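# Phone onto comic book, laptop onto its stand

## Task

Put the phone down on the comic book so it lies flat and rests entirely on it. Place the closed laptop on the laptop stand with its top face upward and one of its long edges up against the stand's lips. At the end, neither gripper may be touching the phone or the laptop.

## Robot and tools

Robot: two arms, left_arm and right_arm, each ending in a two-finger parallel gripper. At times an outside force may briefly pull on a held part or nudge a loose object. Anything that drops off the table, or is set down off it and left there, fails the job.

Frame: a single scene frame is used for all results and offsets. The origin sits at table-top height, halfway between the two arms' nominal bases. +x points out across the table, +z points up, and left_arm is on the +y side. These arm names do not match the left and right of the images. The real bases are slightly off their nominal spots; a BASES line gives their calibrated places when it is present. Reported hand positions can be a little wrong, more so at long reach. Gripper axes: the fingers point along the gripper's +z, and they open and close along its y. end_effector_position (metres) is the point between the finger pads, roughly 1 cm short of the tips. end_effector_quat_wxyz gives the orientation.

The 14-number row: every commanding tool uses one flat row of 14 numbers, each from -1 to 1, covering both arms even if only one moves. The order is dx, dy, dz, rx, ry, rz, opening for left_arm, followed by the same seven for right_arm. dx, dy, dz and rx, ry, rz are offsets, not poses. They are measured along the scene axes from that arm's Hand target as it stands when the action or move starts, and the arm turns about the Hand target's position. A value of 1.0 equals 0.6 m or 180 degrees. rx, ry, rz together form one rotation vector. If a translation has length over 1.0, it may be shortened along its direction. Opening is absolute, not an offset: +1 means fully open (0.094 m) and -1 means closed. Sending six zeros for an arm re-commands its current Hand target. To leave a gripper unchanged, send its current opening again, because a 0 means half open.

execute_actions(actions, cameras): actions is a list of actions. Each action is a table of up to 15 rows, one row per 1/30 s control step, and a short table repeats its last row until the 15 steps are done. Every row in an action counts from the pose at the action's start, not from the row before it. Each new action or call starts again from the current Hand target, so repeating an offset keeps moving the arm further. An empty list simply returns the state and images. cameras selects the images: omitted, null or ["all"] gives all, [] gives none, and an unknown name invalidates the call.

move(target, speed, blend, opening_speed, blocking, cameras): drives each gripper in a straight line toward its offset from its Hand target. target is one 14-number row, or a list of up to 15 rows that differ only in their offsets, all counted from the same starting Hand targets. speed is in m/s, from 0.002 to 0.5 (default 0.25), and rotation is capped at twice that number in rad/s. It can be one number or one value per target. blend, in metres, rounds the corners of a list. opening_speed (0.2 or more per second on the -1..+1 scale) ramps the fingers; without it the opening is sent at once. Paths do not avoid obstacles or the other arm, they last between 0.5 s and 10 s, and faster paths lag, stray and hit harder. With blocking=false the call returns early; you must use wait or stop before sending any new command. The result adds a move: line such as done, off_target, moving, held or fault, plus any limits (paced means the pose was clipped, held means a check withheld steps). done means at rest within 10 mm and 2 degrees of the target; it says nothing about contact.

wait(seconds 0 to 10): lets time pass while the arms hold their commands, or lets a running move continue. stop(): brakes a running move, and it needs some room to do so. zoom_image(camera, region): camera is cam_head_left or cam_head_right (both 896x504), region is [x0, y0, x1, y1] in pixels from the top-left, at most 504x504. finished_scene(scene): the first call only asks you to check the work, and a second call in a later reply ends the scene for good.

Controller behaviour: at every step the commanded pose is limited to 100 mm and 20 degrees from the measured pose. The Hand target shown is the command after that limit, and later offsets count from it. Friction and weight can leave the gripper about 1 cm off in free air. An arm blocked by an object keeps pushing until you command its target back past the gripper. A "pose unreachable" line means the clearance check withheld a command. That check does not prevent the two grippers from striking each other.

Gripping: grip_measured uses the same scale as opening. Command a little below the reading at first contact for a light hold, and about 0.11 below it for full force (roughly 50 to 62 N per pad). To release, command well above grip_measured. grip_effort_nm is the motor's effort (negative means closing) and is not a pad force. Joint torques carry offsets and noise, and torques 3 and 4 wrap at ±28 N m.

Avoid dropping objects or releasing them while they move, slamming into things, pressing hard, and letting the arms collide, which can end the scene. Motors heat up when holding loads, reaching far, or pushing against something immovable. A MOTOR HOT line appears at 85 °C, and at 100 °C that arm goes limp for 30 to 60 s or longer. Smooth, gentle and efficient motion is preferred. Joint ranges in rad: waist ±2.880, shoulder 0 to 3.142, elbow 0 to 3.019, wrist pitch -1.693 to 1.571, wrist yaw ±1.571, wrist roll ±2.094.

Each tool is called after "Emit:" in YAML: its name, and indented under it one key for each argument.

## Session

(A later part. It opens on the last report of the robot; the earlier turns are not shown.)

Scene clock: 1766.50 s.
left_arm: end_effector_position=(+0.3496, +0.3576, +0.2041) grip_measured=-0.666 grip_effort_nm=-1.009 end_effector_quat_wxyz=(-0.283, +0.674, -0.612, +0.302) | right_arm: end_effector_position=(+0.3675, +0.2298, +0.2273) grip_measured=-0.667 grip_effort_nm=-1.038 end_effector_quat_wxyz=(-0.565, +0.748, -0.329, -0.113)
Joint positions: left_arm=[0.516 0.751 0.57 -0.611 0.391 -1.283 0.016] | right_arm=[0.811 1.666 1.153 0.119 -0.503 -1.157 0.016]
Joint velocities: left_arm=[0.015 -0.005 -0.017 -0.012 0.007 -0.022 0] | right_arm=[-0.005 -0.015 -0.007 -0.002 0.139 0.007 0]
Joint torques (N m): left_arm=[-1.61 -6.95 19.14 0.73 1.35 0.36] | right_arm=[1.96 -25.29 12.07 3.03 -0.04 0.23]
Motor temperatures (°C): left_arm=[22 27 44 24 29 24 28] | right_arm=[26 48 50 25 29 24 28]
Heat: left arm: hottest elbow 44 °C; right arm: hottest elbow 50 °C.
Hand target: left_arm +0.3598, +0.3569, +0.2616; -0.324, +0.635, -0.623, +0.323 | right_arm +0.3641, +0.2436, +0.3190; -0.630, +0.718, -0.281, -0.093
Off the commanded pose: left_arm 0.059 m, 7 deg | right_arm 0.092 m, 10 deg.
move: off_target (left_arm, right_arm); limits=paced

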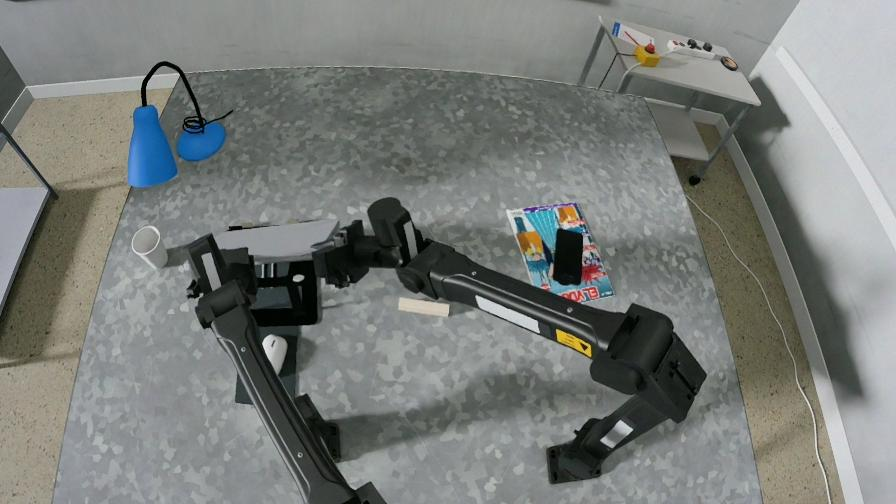

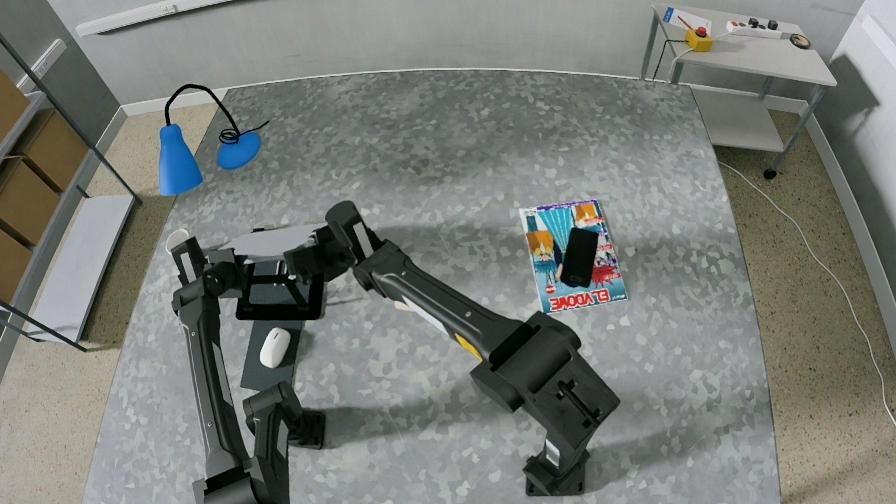

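Emit:
move:
  target: [-0.015,0,-0.06,0,0,0,-0.95,-0.015,0,-0.06,0,0,0,-0.95]
  speed: 0.05

Emit:
zoom_image:
  camera: "cam_head_right"
  region: [180, 200, 340, 320]

Emit:
zoom_image:
  camera: "cam_head_left"
  region: [190, 200, 350, 330]

Scene clock: 1784.07 s.
left_arm: end_effector_position=(+0.3460, +0.3576, +0.2011) grip_measured=-0.666 grip_effort_nm=-1.004 end_effector_quat_wxyz=(-0.289, +0.663, -0.618, +0.306) | right_arm: end_effector_position=(+0.3597, +0.2282, +0.2191) grip_measured=-0.667 grip_effort_nm=-1.033 end_effector_quat_wxyz=(-0.573, +0.742, -0.330, -0.109)
Joint positions: left_arm=[0.533 0.737 0.55 -0.595 0.414 -1.254 0.016] | right_arm=[0.823 1.662 1.109 0.185 -0.482 -1.141 0.016]
Joint velocities: left_arm=[-0.005 0.005 -0.012 0.002 0.066 0.007 -0.001] | right_arm=[-0.015 0.005 -0.002 -0.002 -0.022 -0.037 0.001]
Joint torques (N m): left_arm=[-1.2 -7.36 12.49 2.63 1.12 0.25] | right_arm=[1.61 -22.48 10.45 3.93 -0.29 0.11]
Motor temperatures (°C): left_arm=[22 27 46 24 30 24 28] | right_arm=[26 46 53 25 27 23 29]
Heat: left arm: hottest elbow 46 °C; right arm: hottest elbow 53 °C.
Hand target: left_arm +0.3505, +0.3570, +0.2256; -0.324, +0.635, -0.623, +0.323 | right_arm +0.3546, +0.2435, +0.2833; -0.630, +0.718, -0.281, -0.093
Off the commanded pose: left_arm 0.025 m, 6 deg | right_arm 0.066 m, 9 deg.
move: off_target (left_arm, right_arm)

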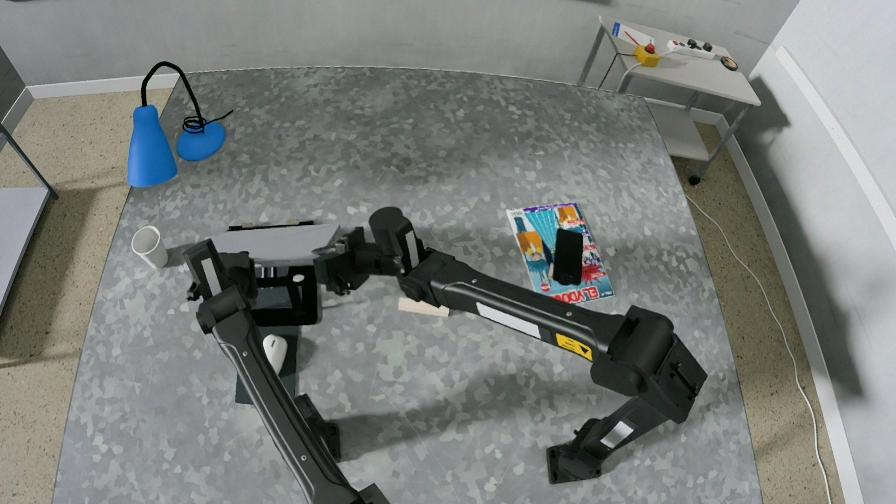

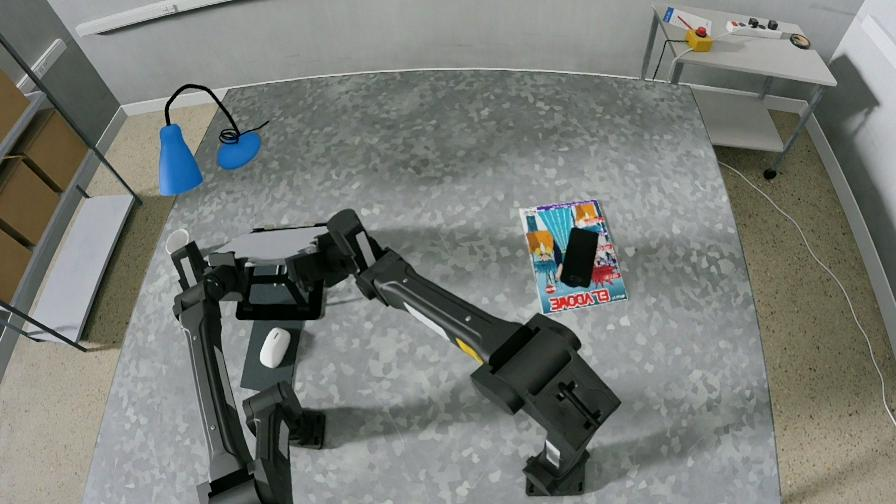

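Scaled by 3.150.

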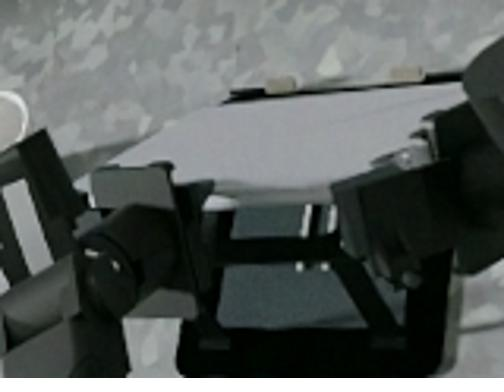

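Scaled by 3.150.

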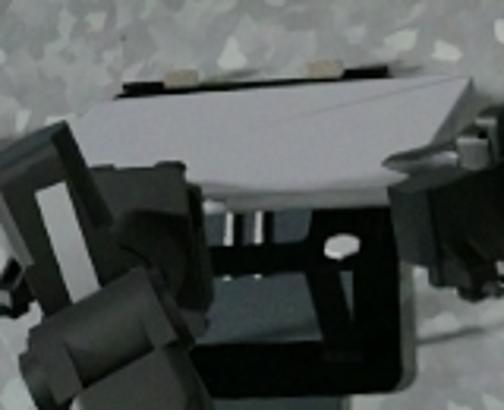

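Emit:
move:
  target: [-0.01,0,-0.05,0,0,0,-0.95,-0.01,0,-0.06,0,0,0,-0.95]
  speed: 0.05

Emit:
zoom_image:
  camera: "cam_head_right"
  region: [180, 200, 340, 320]

Emit:
zoom_image:
  camera: "cam_head_left"
  region: [190, 200, 350, 330]

Scene clock: 1788.47 s.
left_arm: end_effector_position=(+0.3435, +0.3552, +0.1860) grip_measured=-0.666 grip_effort_nm=-1.009 end_effector_quat_wxyz=(-0.304, +0.650, -0.621, +0.317) | right_arm: end_effector_position=(+0.3541, +0.2253, +0.2030) grip_measured=-0.667 grip_effort_nm=-1.038 end_effector_quat_wxyz=(-0.586, +0.736, -0.323, -0.098)
Joint positions: left_arm=[0.543 0.723 0.485 -0.51 0.439 -1.239 0.016] | right_arm=[0.83 1.675 1.054 0.287 -0.464 -1.147 0.016]
Joint velocities: left_arm=[-0.005 0.005 -0.007 -0.017 -0.022 0.022 0] | right_arm=[-0.015 -0.005 -0.007 0.007 -0.007 -0.022 -0.001]
Joint torques (N m): left_arm=[-0.85 -5.01 11.37 2.44 0.69 0.31] | right_arm=[2.08 -20.07 9.88 3.64 -0.56 0.17]
Motor temperatures (°C): left_arm=[22 27 46 24 30 24 28] | right_arm=[26 45 52 26 27 23 29]
Heat: left arm: hottest elbow 46 °C; right arm: hottest elbow 52 °C.
Hand target: left_arm +0.3442, +0.3570, +0.1956; -0.324, +0.635, -0.623, +0.323 | right_arm +0.3479, +0.2432, +0.2472; -0.630, +0.718, -0.282, -0.093
Off the commanded pose: left_arm 0.010 m, 3 deg | right_arm 0.048 m, 7 deg.
move: off_target (left_arm, right_arm)

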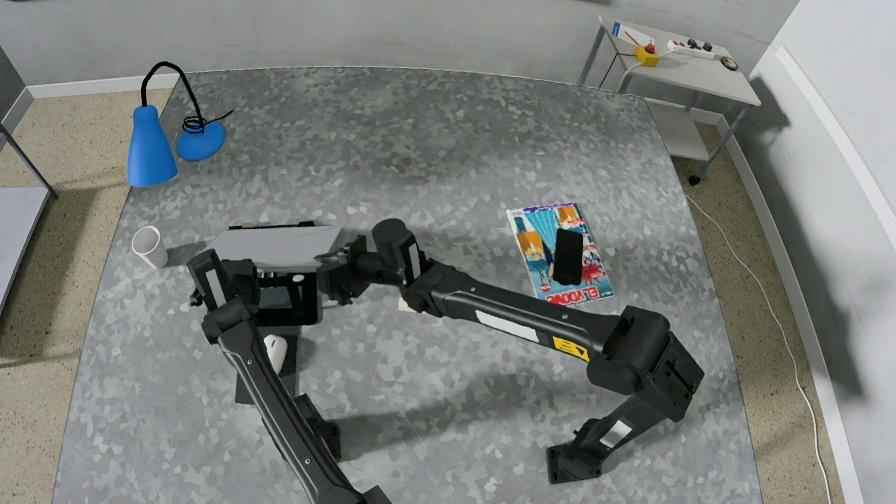

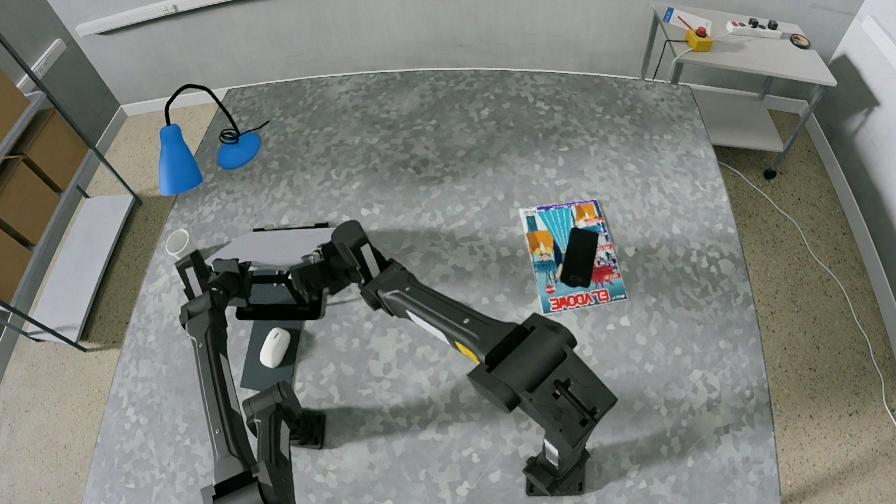

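Scaled by 3.150.

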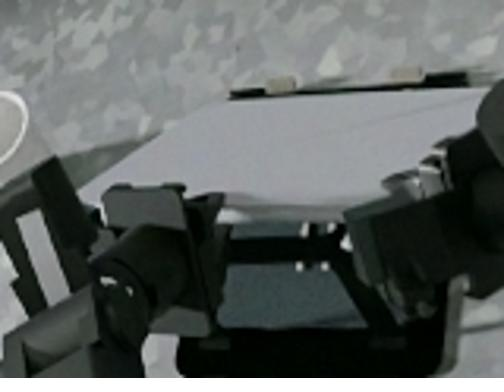

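Scaled by 3.150.

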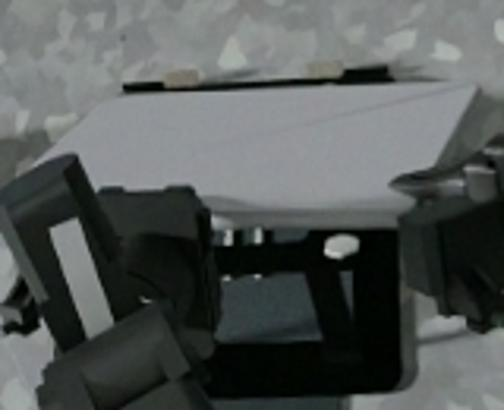

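Emit:
move:
  target: [-0.01,0,-0.03,0,0,0,-0.95,-0.01,0,-0.05,0,0,0,-0.95]
  speed: 0.04

Emit:
zoom_image:
  camera: "cam_head_right"
  region: [180, 200, 340, 320]

Emit:
zoom_image:
  camera: "cam_head_left"
  region: [190, 200, 350, 330]

Scene clock: 1793.07 s.
left_arm: end_effector_position=(+0.3405, +0.3562, +0.1743) grip_measured=-0.666 grip_effort_nm=-1.004 end_effector_quat_wxyz=(-0.313, +0.642, -0.623, +0.319) | right_arm: end_effector_position=(+0.3500, +0.2255, +0.1872) grip_measured=-0.667 grip_effort_nm=-1.038 end_effector_quat_wxyz=(-0.598, +0.732, -0.315, -0.091)
Joint positions: left_arm=[0.558 0.72 0.443 -0.455 0.455 -1.22 0.016] | right_arm=[0.837 1.702 1.017 0.382 -0.454 -1.15 0.016]
Joint velocities: left_arm=[-0.005 -0.015 -0.002 0.007 0.022 -0.066 0.001] | right_arm=[-0.024 0.005 -0.002 0.007 -0.007 0.007 0]
Joint torques (N m): left_arm=[-0.26 -4.95 10.52 1.78 0.59 0.14] | right_arm=[2.26 -18.84 9.26 3.4 -0.59 0.23]
Motor temperatures (°C): left_arm=[22 27 46 24 30 24 28] | right_arm=[26 45 52 26 27 23 29]
Heat: left arm: hottest elbow 46 °C; right arm: hottest elbow 52 °C.
Hand target: left_arm +0.3381, +0.3571, +0.1777; -0.324, +0.635, -0.623, +0.323 | right_arm +0.3415, +0.2432, +0.2174; -0.630, +0.718, -0.281, -0.093
Off the commanded pose: left_arm 0.004 m, 2 deg | right_arm 0.036 m, 5 deg.
move: off_target (right_arm)

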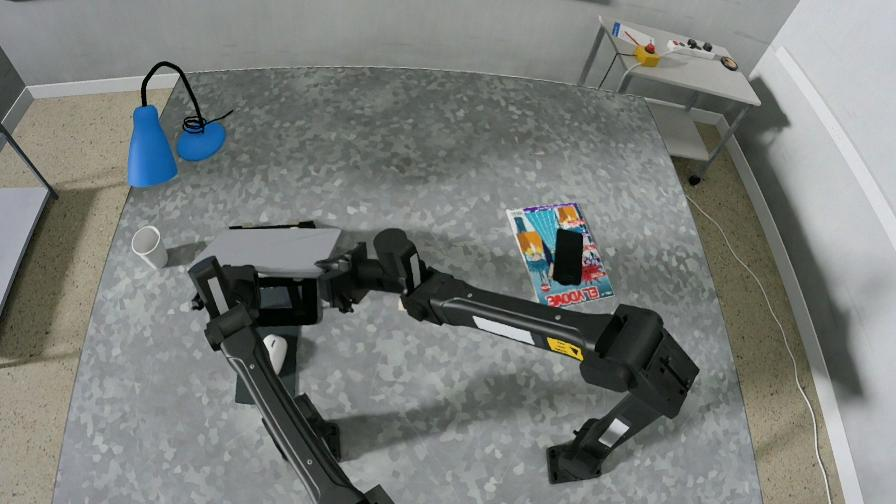

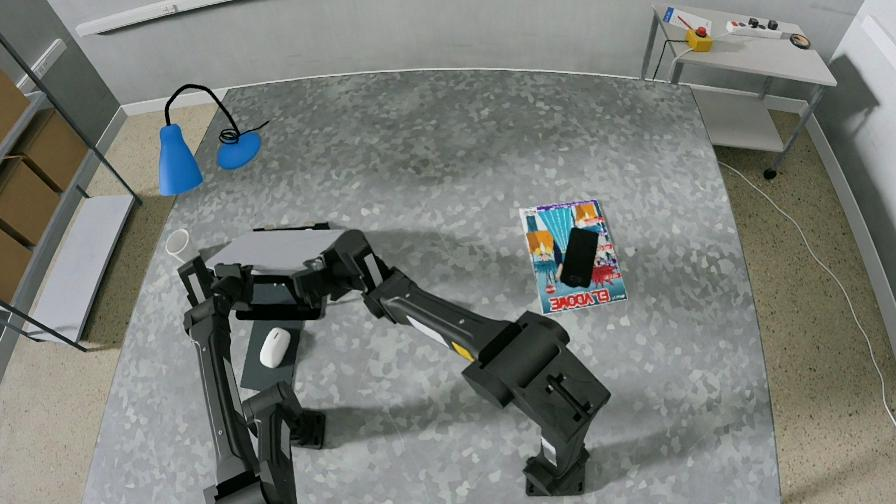

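Scaled by 3.150.

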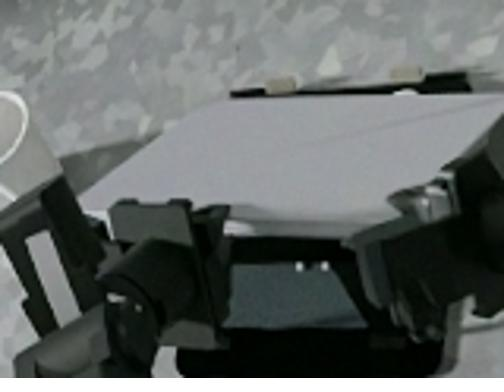

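Scaled by 3.150.

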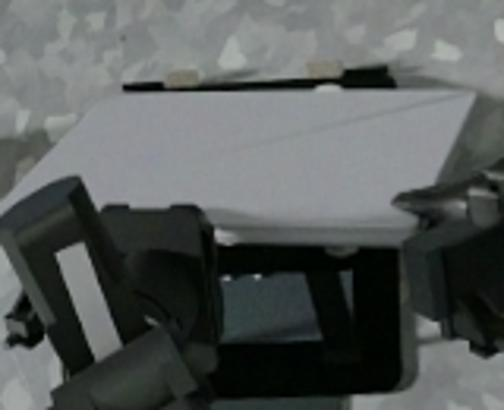

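Emit:
move:
  target: [-0.005,0,-0.025,0.0,-0.0,0,-0.95,-0.0,0,-0.04,0,0,0,-0.95]
  speed: 0.04

Emit:
zoom_image:
  camera: "cam_head_right"
  region: [180, 200, 340, 320]

Emit:
zoom_image:
  camera: "cam_head_left"
  region: [190, 200, 350, 330]

Scene clock: 1796.27 s.
left_arm: end_effector_position=(+0.3393, +0.3567, +0.1659) grip_measured=-0.667 grip_effort_nm=-1.009 end_effector_quat_wxyz=(-0.323, +0.636, -0.623, +0.322) | right_arm: end_effector_position=(+0.3492, +0.2260, +0.1752) grip_measured=-0.667 grip_effort_nm=-1.038 end_effector_quat_wxyz=(-0.607, +0.728, -0.307, -0.087)
Joint positions: left_arm=[0.566 0.719 0.41 -0.403 0.462 -1.211 0.016] | right_arm=[0.839 1.73 0.998 0.453 -0.453 -1.154 0.016]
Joint velocities: left_arm=[-0.015 0.005 -0.012 0.002 -0.022 -0.066 -0.001] | right_arm=[-0.005 -0.024 0.002 0.007 0.007 -0.037 -0.001]
Joint torques (N m): left_arm=[0.15 -4.07 10.06 1.46 0.59 0.11] | right_arm=[2.08 -17.9 8.88 3.19 -0.56 0.26]
Motor temperatures (°C): left_arm=[22 27 46 24 30 24 28] | right_arm=[26 45 51 26 27 23 29]
Heat: left arm: hottest elbow 46 °C; right arm: hottest elbow 51 °C.
Hand target: left_arm +0.3350, +0.3571, +0.1627; -0.324, +0.635, -0.623, +0.323 | right_arm +0.3411, +0.2429, +0.1934; -0.630, +0.718, -0.281, -0.093
Off the commanded pose: left_arm 0.005 m, 0 deg | right_arm 0.026 m, 4 deg.
move: off_target (right_arm)

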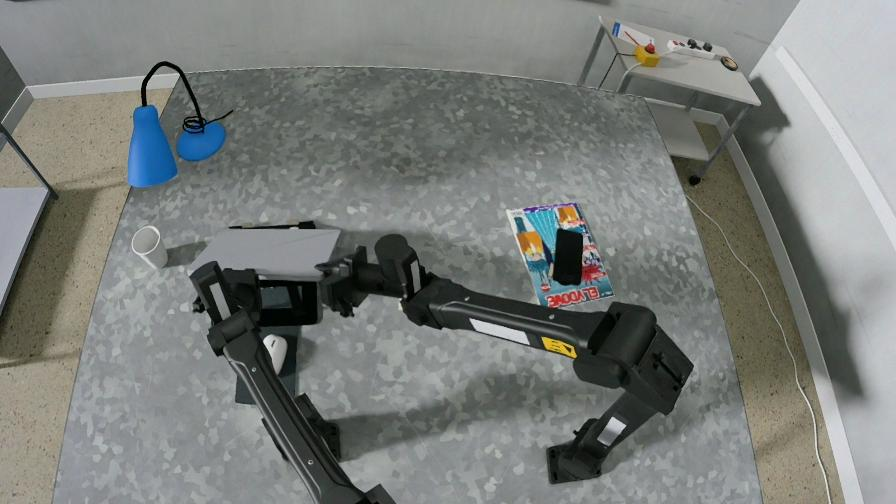

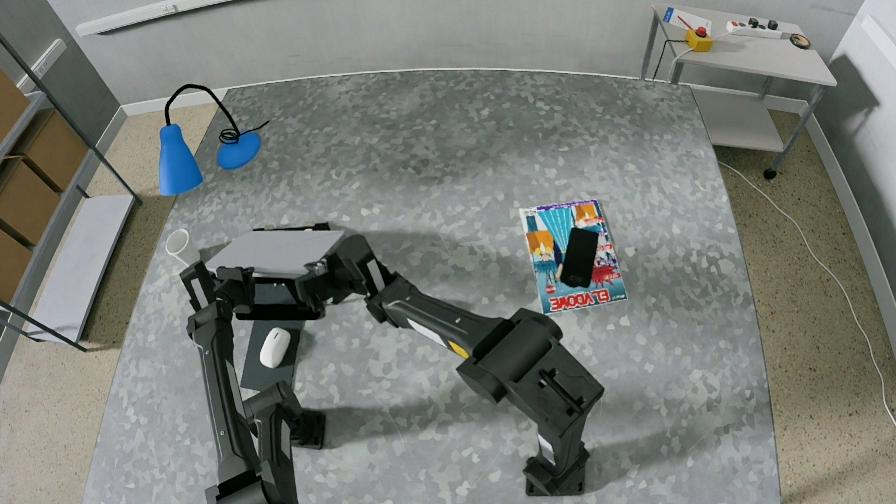

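Scaled by 3.150.

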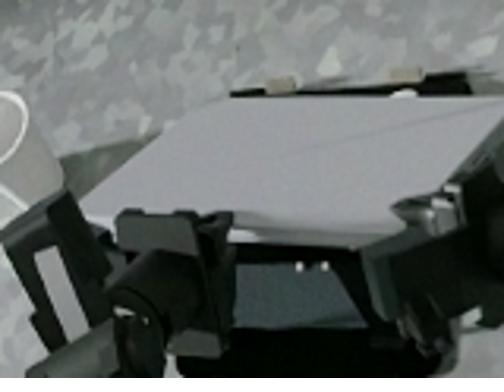

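Scaled by 3.150.

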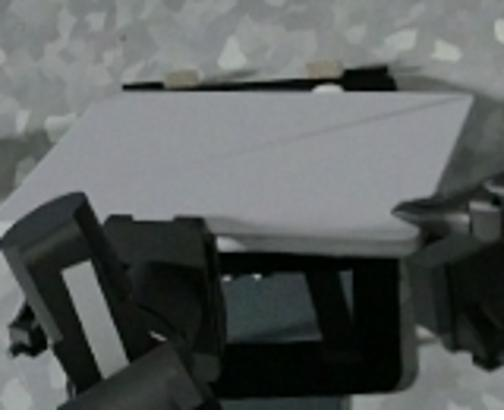

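Emit:
move:
  target: [0.0,0,-0.02,0.0,-0.012,0,-0.95,-0.0,0,-0.035,0,0,0,-0.95]
  speed: 0.04

Emit:
zoom_image:
  camera: "cam_head_right"
  region: [180, 200, 340, 320]

Emit:
zoom_image:
  camera: "cam_head_left"
  region: [190, 200, 350, 330]

Scene clock: 1801.33 s.
left_arm: end_effector_position=(+0.3385, +0.3579, +0.1566) grip_measured=-0.667 grip_effort_nm=-1.009 end_effector_quat_wxyz=(-0.341, +0.626, -0.619, +0.331) | right_arm: end_effector_position=(+0.3495, +0.2273, +0.1630) grip_measured=-0.667 grip_effort_nm=-1.038 end_effector_quat_wxyz=(-0.615, +0.726, -0.297, -0.081)
Joint positions: left_arm=[0.579 0.719 0.36 -0.31 0.482 -1.211 0.016] | right_arm=[0.84 1.762 0.985 0.519 -0.454 -1.167 0.016]
Joint velocities: left_arm=[0.005 -0.005 -0.012 -0.007 0.066 0.007 0] | right_arm=[-0.005 0.005 -0.002 -0.022 0.037 -0.022 0]
Joint torques (N m): left_arm=[-1.44 -4.01 9.91 1.73 0.75 0.01] | right_arm=[2.14 -17.67 8.39 2.8 -0.52 0.38]
Motor temperatures (°C): left_arm=[22 27 45 24 29 24 28] | right_arm=[26 44 51 26 27 23 29]
Heat: left arm: hottest elbow 45 °C; right arm: hottest elbow 51 °C.
Hand target: left_arm +0.3349, +0.3570, +0.1508; -0.336, +0.628, -0.616, +0.335 | right_arm +0.3408, +0.2428, +0.1724; -0.630, +0.718, -0.281, -0.093
Off the commanded pose: left_arm 0.007 m, 1 deg | right_arm 0.020 m, 3 deg.
move: off_target (right_arm)

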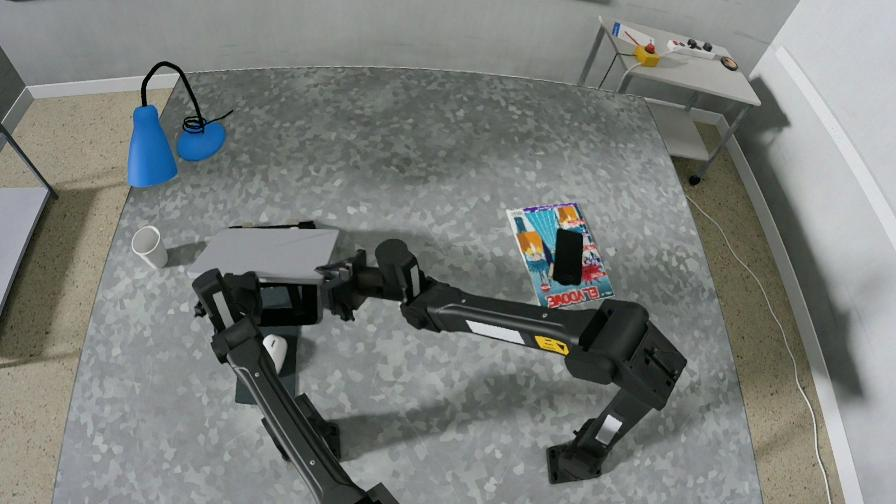

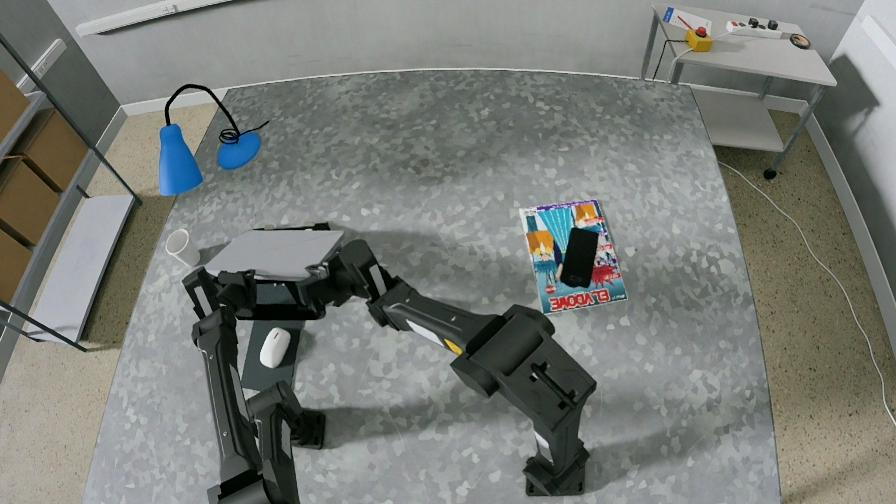

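Scaled by 3.150.

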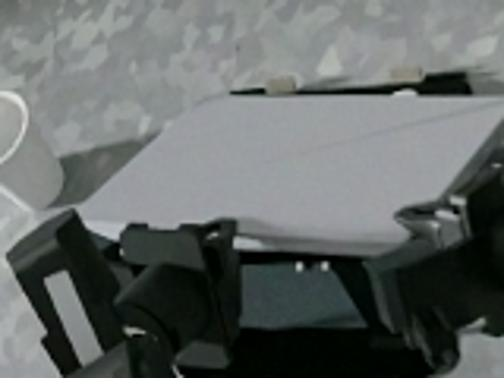

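Scaled by 3.150.

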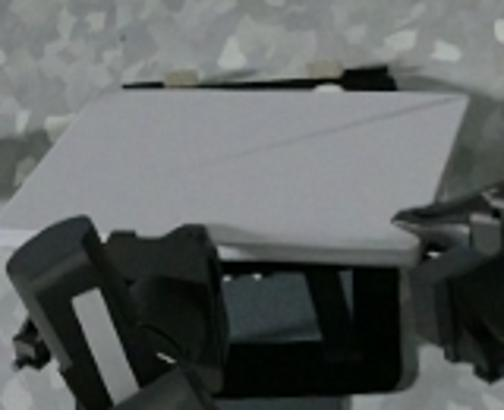

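Emit:
move:
  target: [0.0,0,-0.014,0.0,-0.006,0,-0.95,-0.0,0,-0.025,0,0,0,-0.95]
  speed: 0.04

Emit:
zoom_image:
  camera: "cam_head_right"
  region: [180, 200, 340, 320]

Emit:
zoom_image:
  camera: "cam_head_left"
  region: [190, 200, 350, 330]

Scene clock: 1806.43 s.
left_arm: end_effector_position=(+0.3396, +0.3591, +0.1545) grip_measured=-0.667 grip_effort_nm=-1.004 end_effector_quat_wxyz=(-0.352, +0.621, -0.613, +0.338) | right_arm: end_effector_position=(+0.3508, +0.2289, +0.1594) grip_measured=-0.667 grip_effort_nm=-1.038 end_effector_quat_wxyz=(-0.623, +0.721, -0.292, -0.078)
Joint positions: left_arm=[0.586 0.722 0.338 -0.253 0.492 -1.222 0.016] | right_arm=[0.84 1.781 0.983 0.562 -0.455 -1.167 0.016]
Joint velocities: left_arm=[0.015 0.005 0.002 0.002 0.095 0.007 -0.001] | right_arm=[-0.015 -0.005 -0.012 0.007 0.037 0.066 0]
Joint torques (N m): left_arm=[-1.26 -2.43 9.01 1.96 0.76 0.09] | right_arm=[2.08 -16.62 7.77 2.69 -0.48 0.37]
Motor temperatures (°C): left_arm=[22 27 45 24 29 24 28] | right_arm=[26 44 50 26 27 23 29]
Heat: left arm: hottest elbow 45 °C; right arm: hottest elbow 50 °C.
Hand target: left_arm +0.3347, +0.3570, +0.1424; -0.342, +0.625, -0.613, +0.341 | right_arm +0.3405, +0.2427, +0.1573; -0.630, +0.718, -0.281, -0.093
Off the commanded pose: left_arm 0.013 m, 1 deg | right_arm 0.017 m, 2 deg.
move: off_target (left_arm, right_arm)

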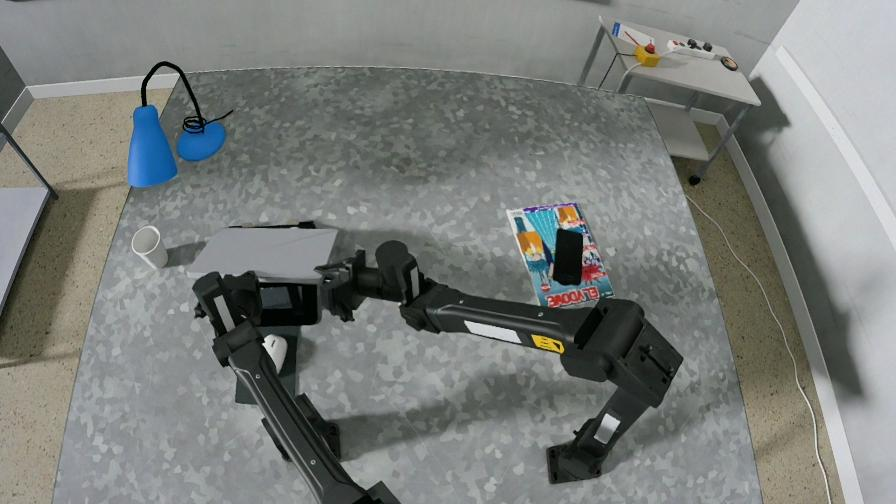

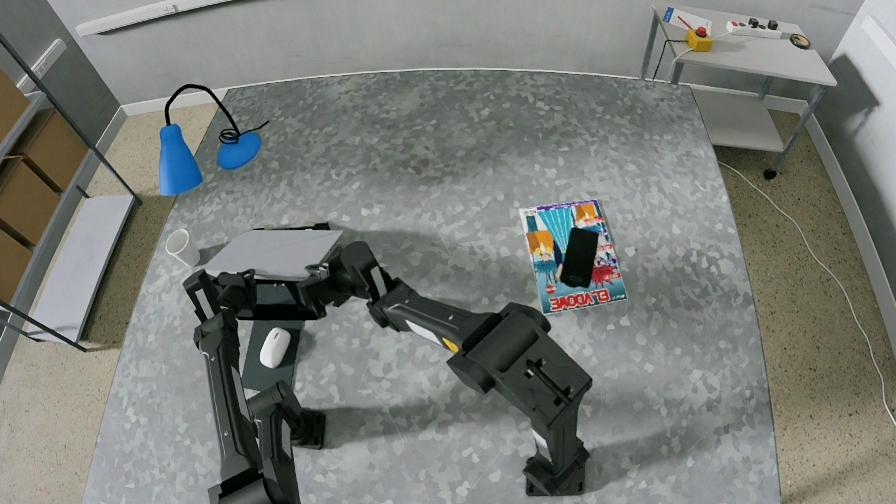

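Scaled by 3.150.

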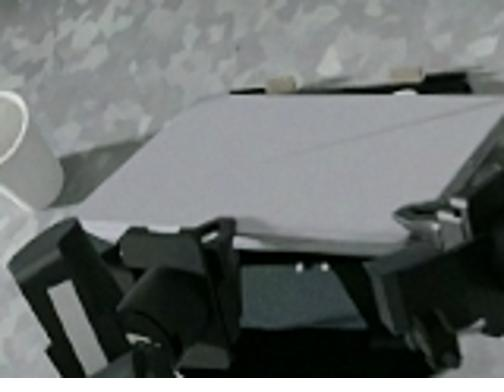

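Scaled by 3.150.

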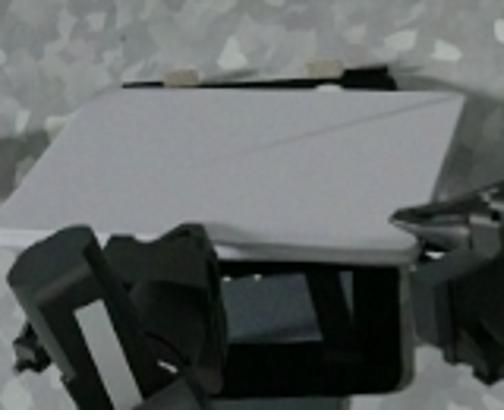

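Emit:
move:
  target: [0.008,0.003,0.018,0,0,0,-0.95,0,0,0.0,0,0,0,-0.95]
  speed: 0.04
  cameras: []

Emit:
move:
  target: [0,0,0,0,0,0,-0.5,0,0,0.0,0,0,0,-0.95]
  opening_speed: 0.3

Emit:
zoom_image:
  camera: "cam_head_right"
  region: [180, 200, 340, 320]

Emit:
zoom_image:
  camera: "cam_head_left"
  region: [190, 200, 350, 330]

Scene clock: 1813.37 s.
left_arm: end_effector_position=(+0.3397, +0.3591, +0.1544) grip_measured=-0.667 grip_effort_nm=-1.009 end_effector_quat_wxyz=(-0.351, +0.622, -0.613, +0.338) | right_arm: end_effector_position=(+0.3508, +0.2289, +0.1595) grip_measured=-0.667 grip_effort_nm=-1.038 end_effector_quat_wxyz=(-0.624, +0.721, -0.292, -0.078)
Joint positions: left_arm=[0.586 0.723 0.338 -0.252 0.492 -1.223 0.016] | right_arm=[0.84 1.781 0.983 0.562 -0.455 -1.167 0.016]
Joint velocities: left_arm=[-0.024 0.005 0.002 0.002 -0.081 0.022 -0.001] | right_arm=[-0.015 -0.005 -0.012 -0.012 0.007 -0.051 -0.001]
Joint torques (N m): left_arm=[-0.73 -1.61 11.79 1.1 0.53 0.06] | right_arm=[2.14 -16.67 7.75 2.67 -0.49 0.38]
Motor temperatures (°C): left_arm=[22 27 44 24 29 24 28] | right_arm=[26 43 50 26 27 23 29]
Heat: left arm: hottest elbow 44 °C; right arm: hottest elbow 50 °C.
Hand target: left_arm +0.3396, +0.3588, +0.1531; -0.342, +0.625, -0.613, +0.341 | right_arm +0.3405, +0.2427, +0.1574; -0.630, +0.718, -0.282, -0.093
Off the commanded pose: left_arm 0.001 m, 1 deg | right_arm 0.017 m, 2 deg.
move: off_target (right_arm)
No camera images: "cameras" was empty.

Scene clock: 1815.17 s.
left_arm: end_effector_position=(+0.3403, +0.3583, +0.1553) grip_measured=-0.504 grip_effort_nm=0.188 end_effector_quat_wxyz=(-0.351, +0.621, -0.612, +0.342) | right_arm: end_effector_position=(+0.3519, +0.2291, +0.1574) grip_measured=-0.667 grip_effort_nm=-1.038 end_effector_quat_wxyz=(-0.624, +0.720, -0.294, -0.077)
Joint positions: left_arm=[0.586 0.723 0.338 -0.249 0.499 -1.227 0.023] | right_arm=[0.84 1.786 0.983 0.568 -0.45 -1.165 0.016]
Joint velocities: left_arm=[-0.015 -0.015 -0.002 -0.012 -0.037 0.066 0.001] | right_arm=[-0.015 -0.005 -0.007 -0.012 -0.051 0.022 0]
Joint torques (N m): left_arm=[-1.61 -1.85 11.71 0.87 0.29 0.11] | right_arm=[2.08 -17.26 7.76 2.48 -0.63 0.35]
Motor temperatures (°C): left_arm=[22 27 44 24 29 24 28] | right_arm=[26 43 49 26 27 24 29]
Heat: left arm: hottest elbow 44 °C; right arm: hottest elbow 49 °C.
Hand target: left_arm +0.3396, +0.3588, +0.1531; -0.342, +0.625, -0.613, +0.341 | right_arm +0.3405, +0.2427, +0.1574; -0.630, +0.718, -0.281, -0.093
Off the commanded pose: left_arm 0.002 m, 1 deg | right_arm 0.018 m, 2 deg.
move: off_target (right_arm)

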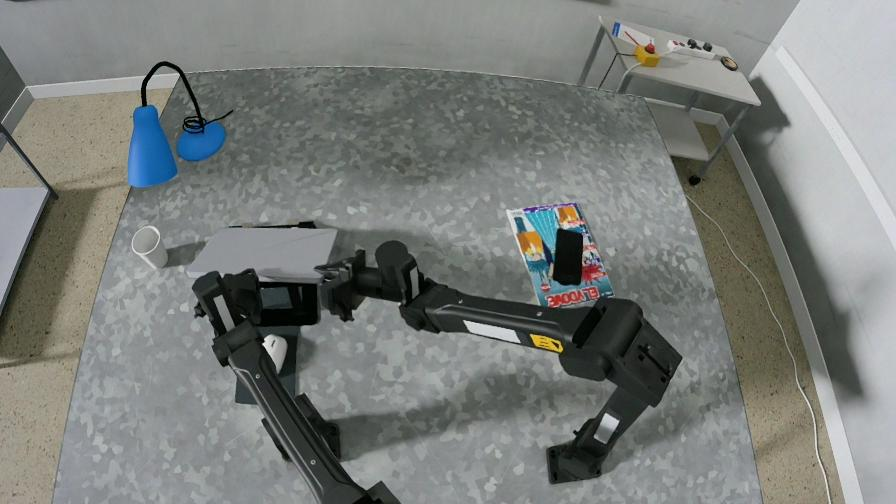

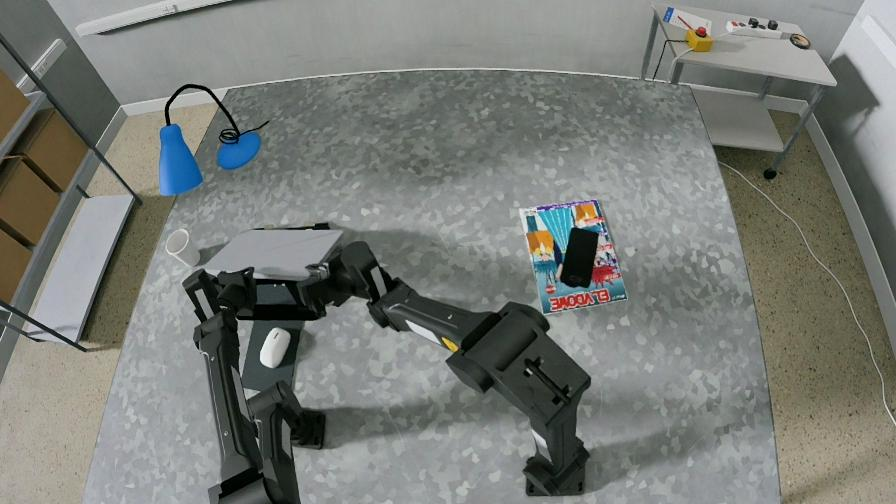

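Scaled by 3.150.

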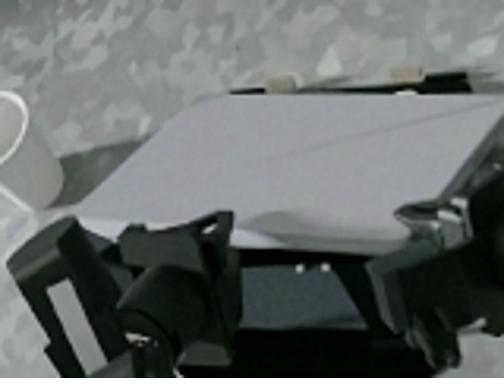

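Scaled by 3.150.

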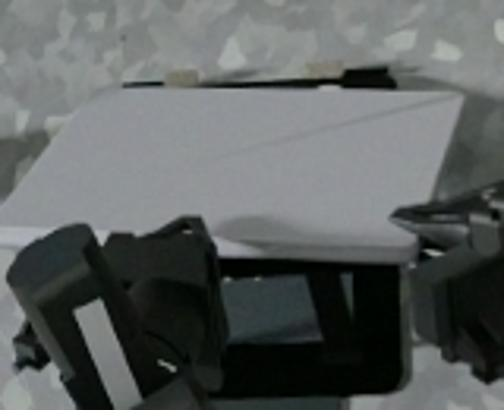

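Emit:
move:
  target: [-0.114,0,0.07,0,0,0,-0.5,0,0,0.0,0,0,0,-0.95]
  speed: 0.08

Emit:
zoom_image:
  camera: "cam_head_right"
  region: [180, 200, 340, 320]

Emit:
zoom_image:
  camera: "cam_head_left"
  region: [190, 200, 350, 330]

Scene clock: 1821.63 s.
left_arm: end_effector_position=(+0.2665, +0.3475, +0.1574) grip_measured=-0.502 grip_effort_nm=0.129 end_effector_quat_wxyz=(-0.307, +0.641, -0.614, +0.344) | right_arm: end_effector_position=(+0.3523, +0.2292, +0.1531) grip_measured=-0.667 grip_effort_nm=-1.043 end_effector_quat_wxyz=(-0.622, +0.723, -0.292, -0.074)
Joint positions: left_arm=[0.842 0.479 0.338 -0.708 0.699 -1.017 0.023] | right_arm=[0.84 1.794 0.983 0.57 -0.449 -1.175 0.016]
Joint velocities: left_arm=[-0.024 -0.005 0.007 -0.007 0.007 -0.081 -0.001] | right_arm=[-0.015 -0.015 -0.007 -0.007 -0.037 -0.022 0]
Joint torques (N m): left_arm=[-0.21 -1.44 17.85 1.03 0.37 0.15] | right_arm=[2.02 -17.85 7.72 2.39 -0.69 0.45]
Motor temperatures (°C): left_arm=[22 27 44 24 29 24 28] | right_arm=[26 42 49 26 27 24 29]
Heat: left arm: hottest elbow 44 °C; right arm: hottest elbow 49 °C.
Hand target: left_arm +0.2717, +0.3601, +0.1947; -0.341, +0.625, -0.614, +0.340 | right_arm +0.3405, +0.2427, +0.1572; -0.630, +0.718, -0.281, -0.093
Off the commanded pose: left_arm 0.040 m, 4 deg | right_arm 0.018 m, 3 deg.
move: off_target (left_arm, right_arm)

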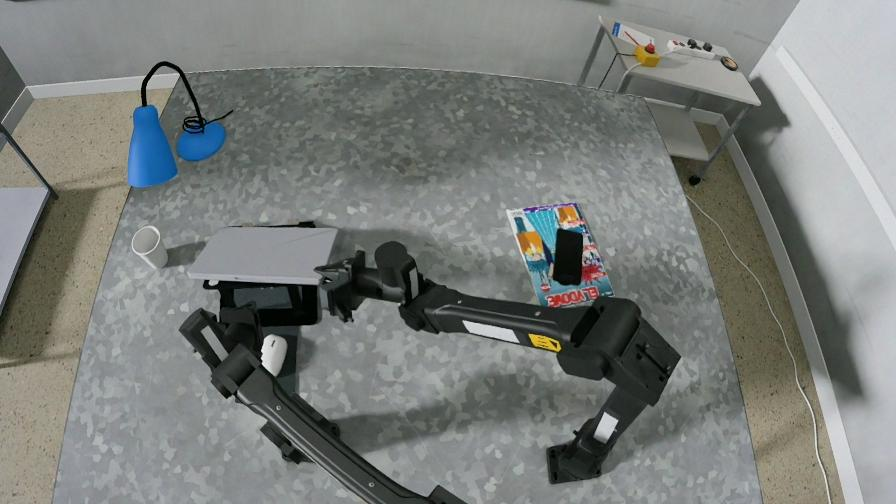

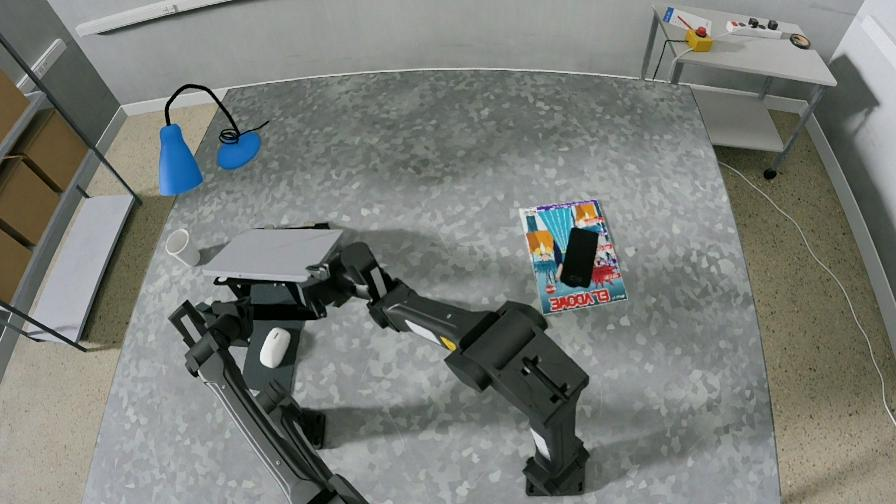

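Scaled by 3.150.

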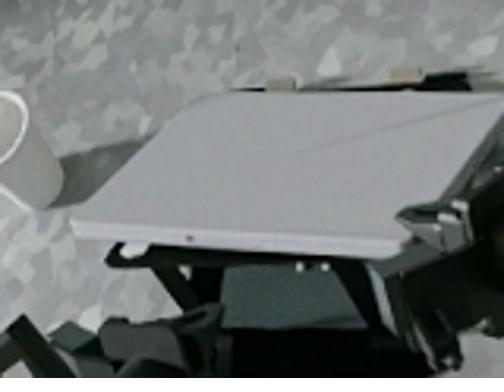

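Scaled by 3.150.

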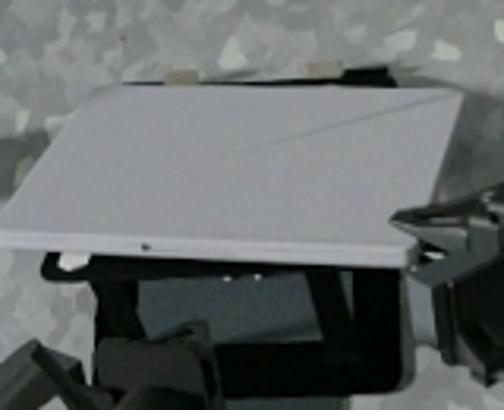

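Emit:
move:
  target: [-0.03,0,0.03,0,0,0,-0.5,0,0,-0.025,0,0,0,-0.95]
  speed: 0.04

Emit:
zoom_image:
  camera: "cam_head_right"
  region: [180, 200, 340, 320]

Emit:
zoom_image:
  camera: "cam_head_left"
  region: [190, 200, 350, 330]

Scene clock: 1828.67 s.
left_arm: end_effector_position=(+0.2497, +0.3472, +0.1702) grip_measured=-0.502 grip_effort_nm=0.129 end_effector_quat_wxyz=(-0.302, +0.643, -0.612, +0.347) | right_arm: end_effector_position=(+0.3539, +0.2309, +0.1511) grip_measured=-0.667 grip_effort_nm=-1.033 end_effector_quat_wxyz=(-0.630, +0.718, -0.287, -0.071)
Joint positions: left_arm=[0.94 0.446 0.376 -0.857 0.767 -0.919 0.023] | right_arm=[0.84 1.81 0.983 0.607 -0.448 -1.174 0.016]
Joint velocities: left_arm=[0.005 0.005 0.017 0.002 -0.051 0.022 0] | right_arm=[0.005 -0.015 -0.022 -0.017 -0.037 -0.037 0.001]
Joint torques (N m): left_arm=[0.21 -1.14 18.71 0.85 0.41 0.16] | right_arm=[2.08 -16.79 6.98 2.44 -0.67 0.44]
Motor temperatures (°C): left_arm=[22 27 45 24 29 24 28] | right_arm=[26 42 48 26 27 24 29]
Heat: left arm: hottest elbow 45 °C; right arm: hottest elbow 48 °C.
Hand target: left_arm +0.2537, +0.3604, +0.2125; -0.340, +0.626, -0.614, +0.340 | right_arm +0.3403, +0.2426, +0.1422; -0.630, +0.718, -0.282, -0.093
Off the commanded pose: left_arm 0.045 m, 5 deg | right_arm 0.020 m, 3 deg.
move: off_target (left_arm, right_arm)

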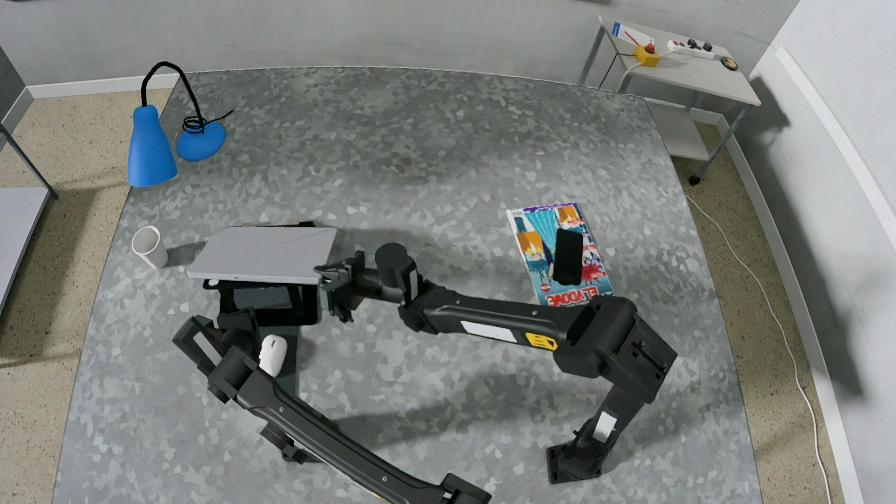

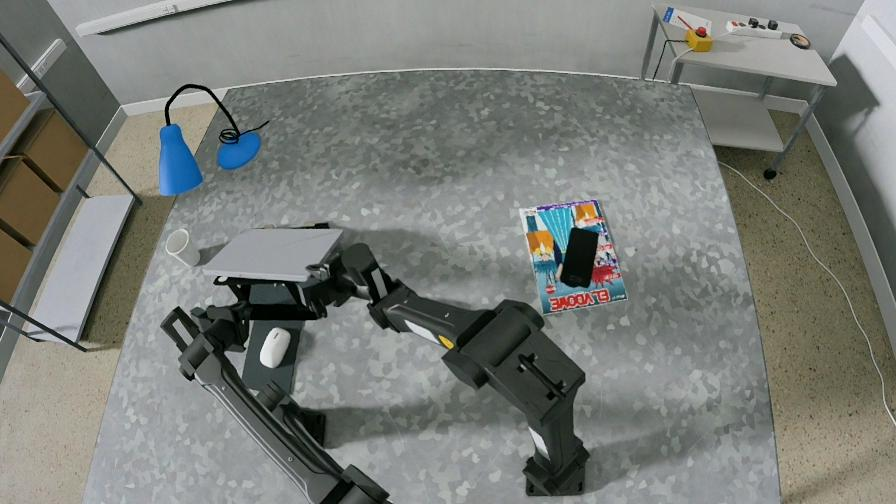

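Scaled by 3.150.

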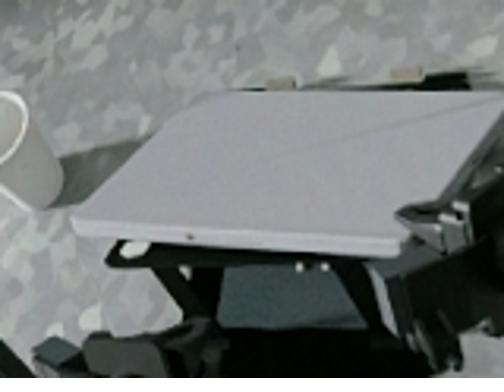

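Scaled by 3.150.

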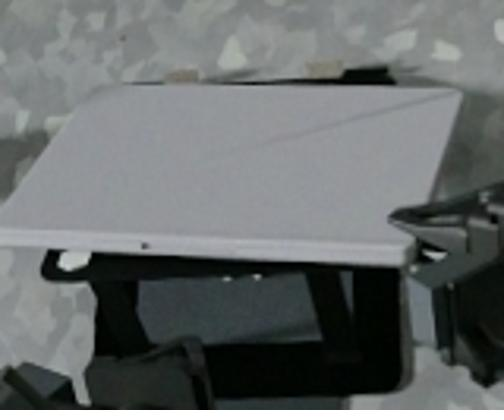

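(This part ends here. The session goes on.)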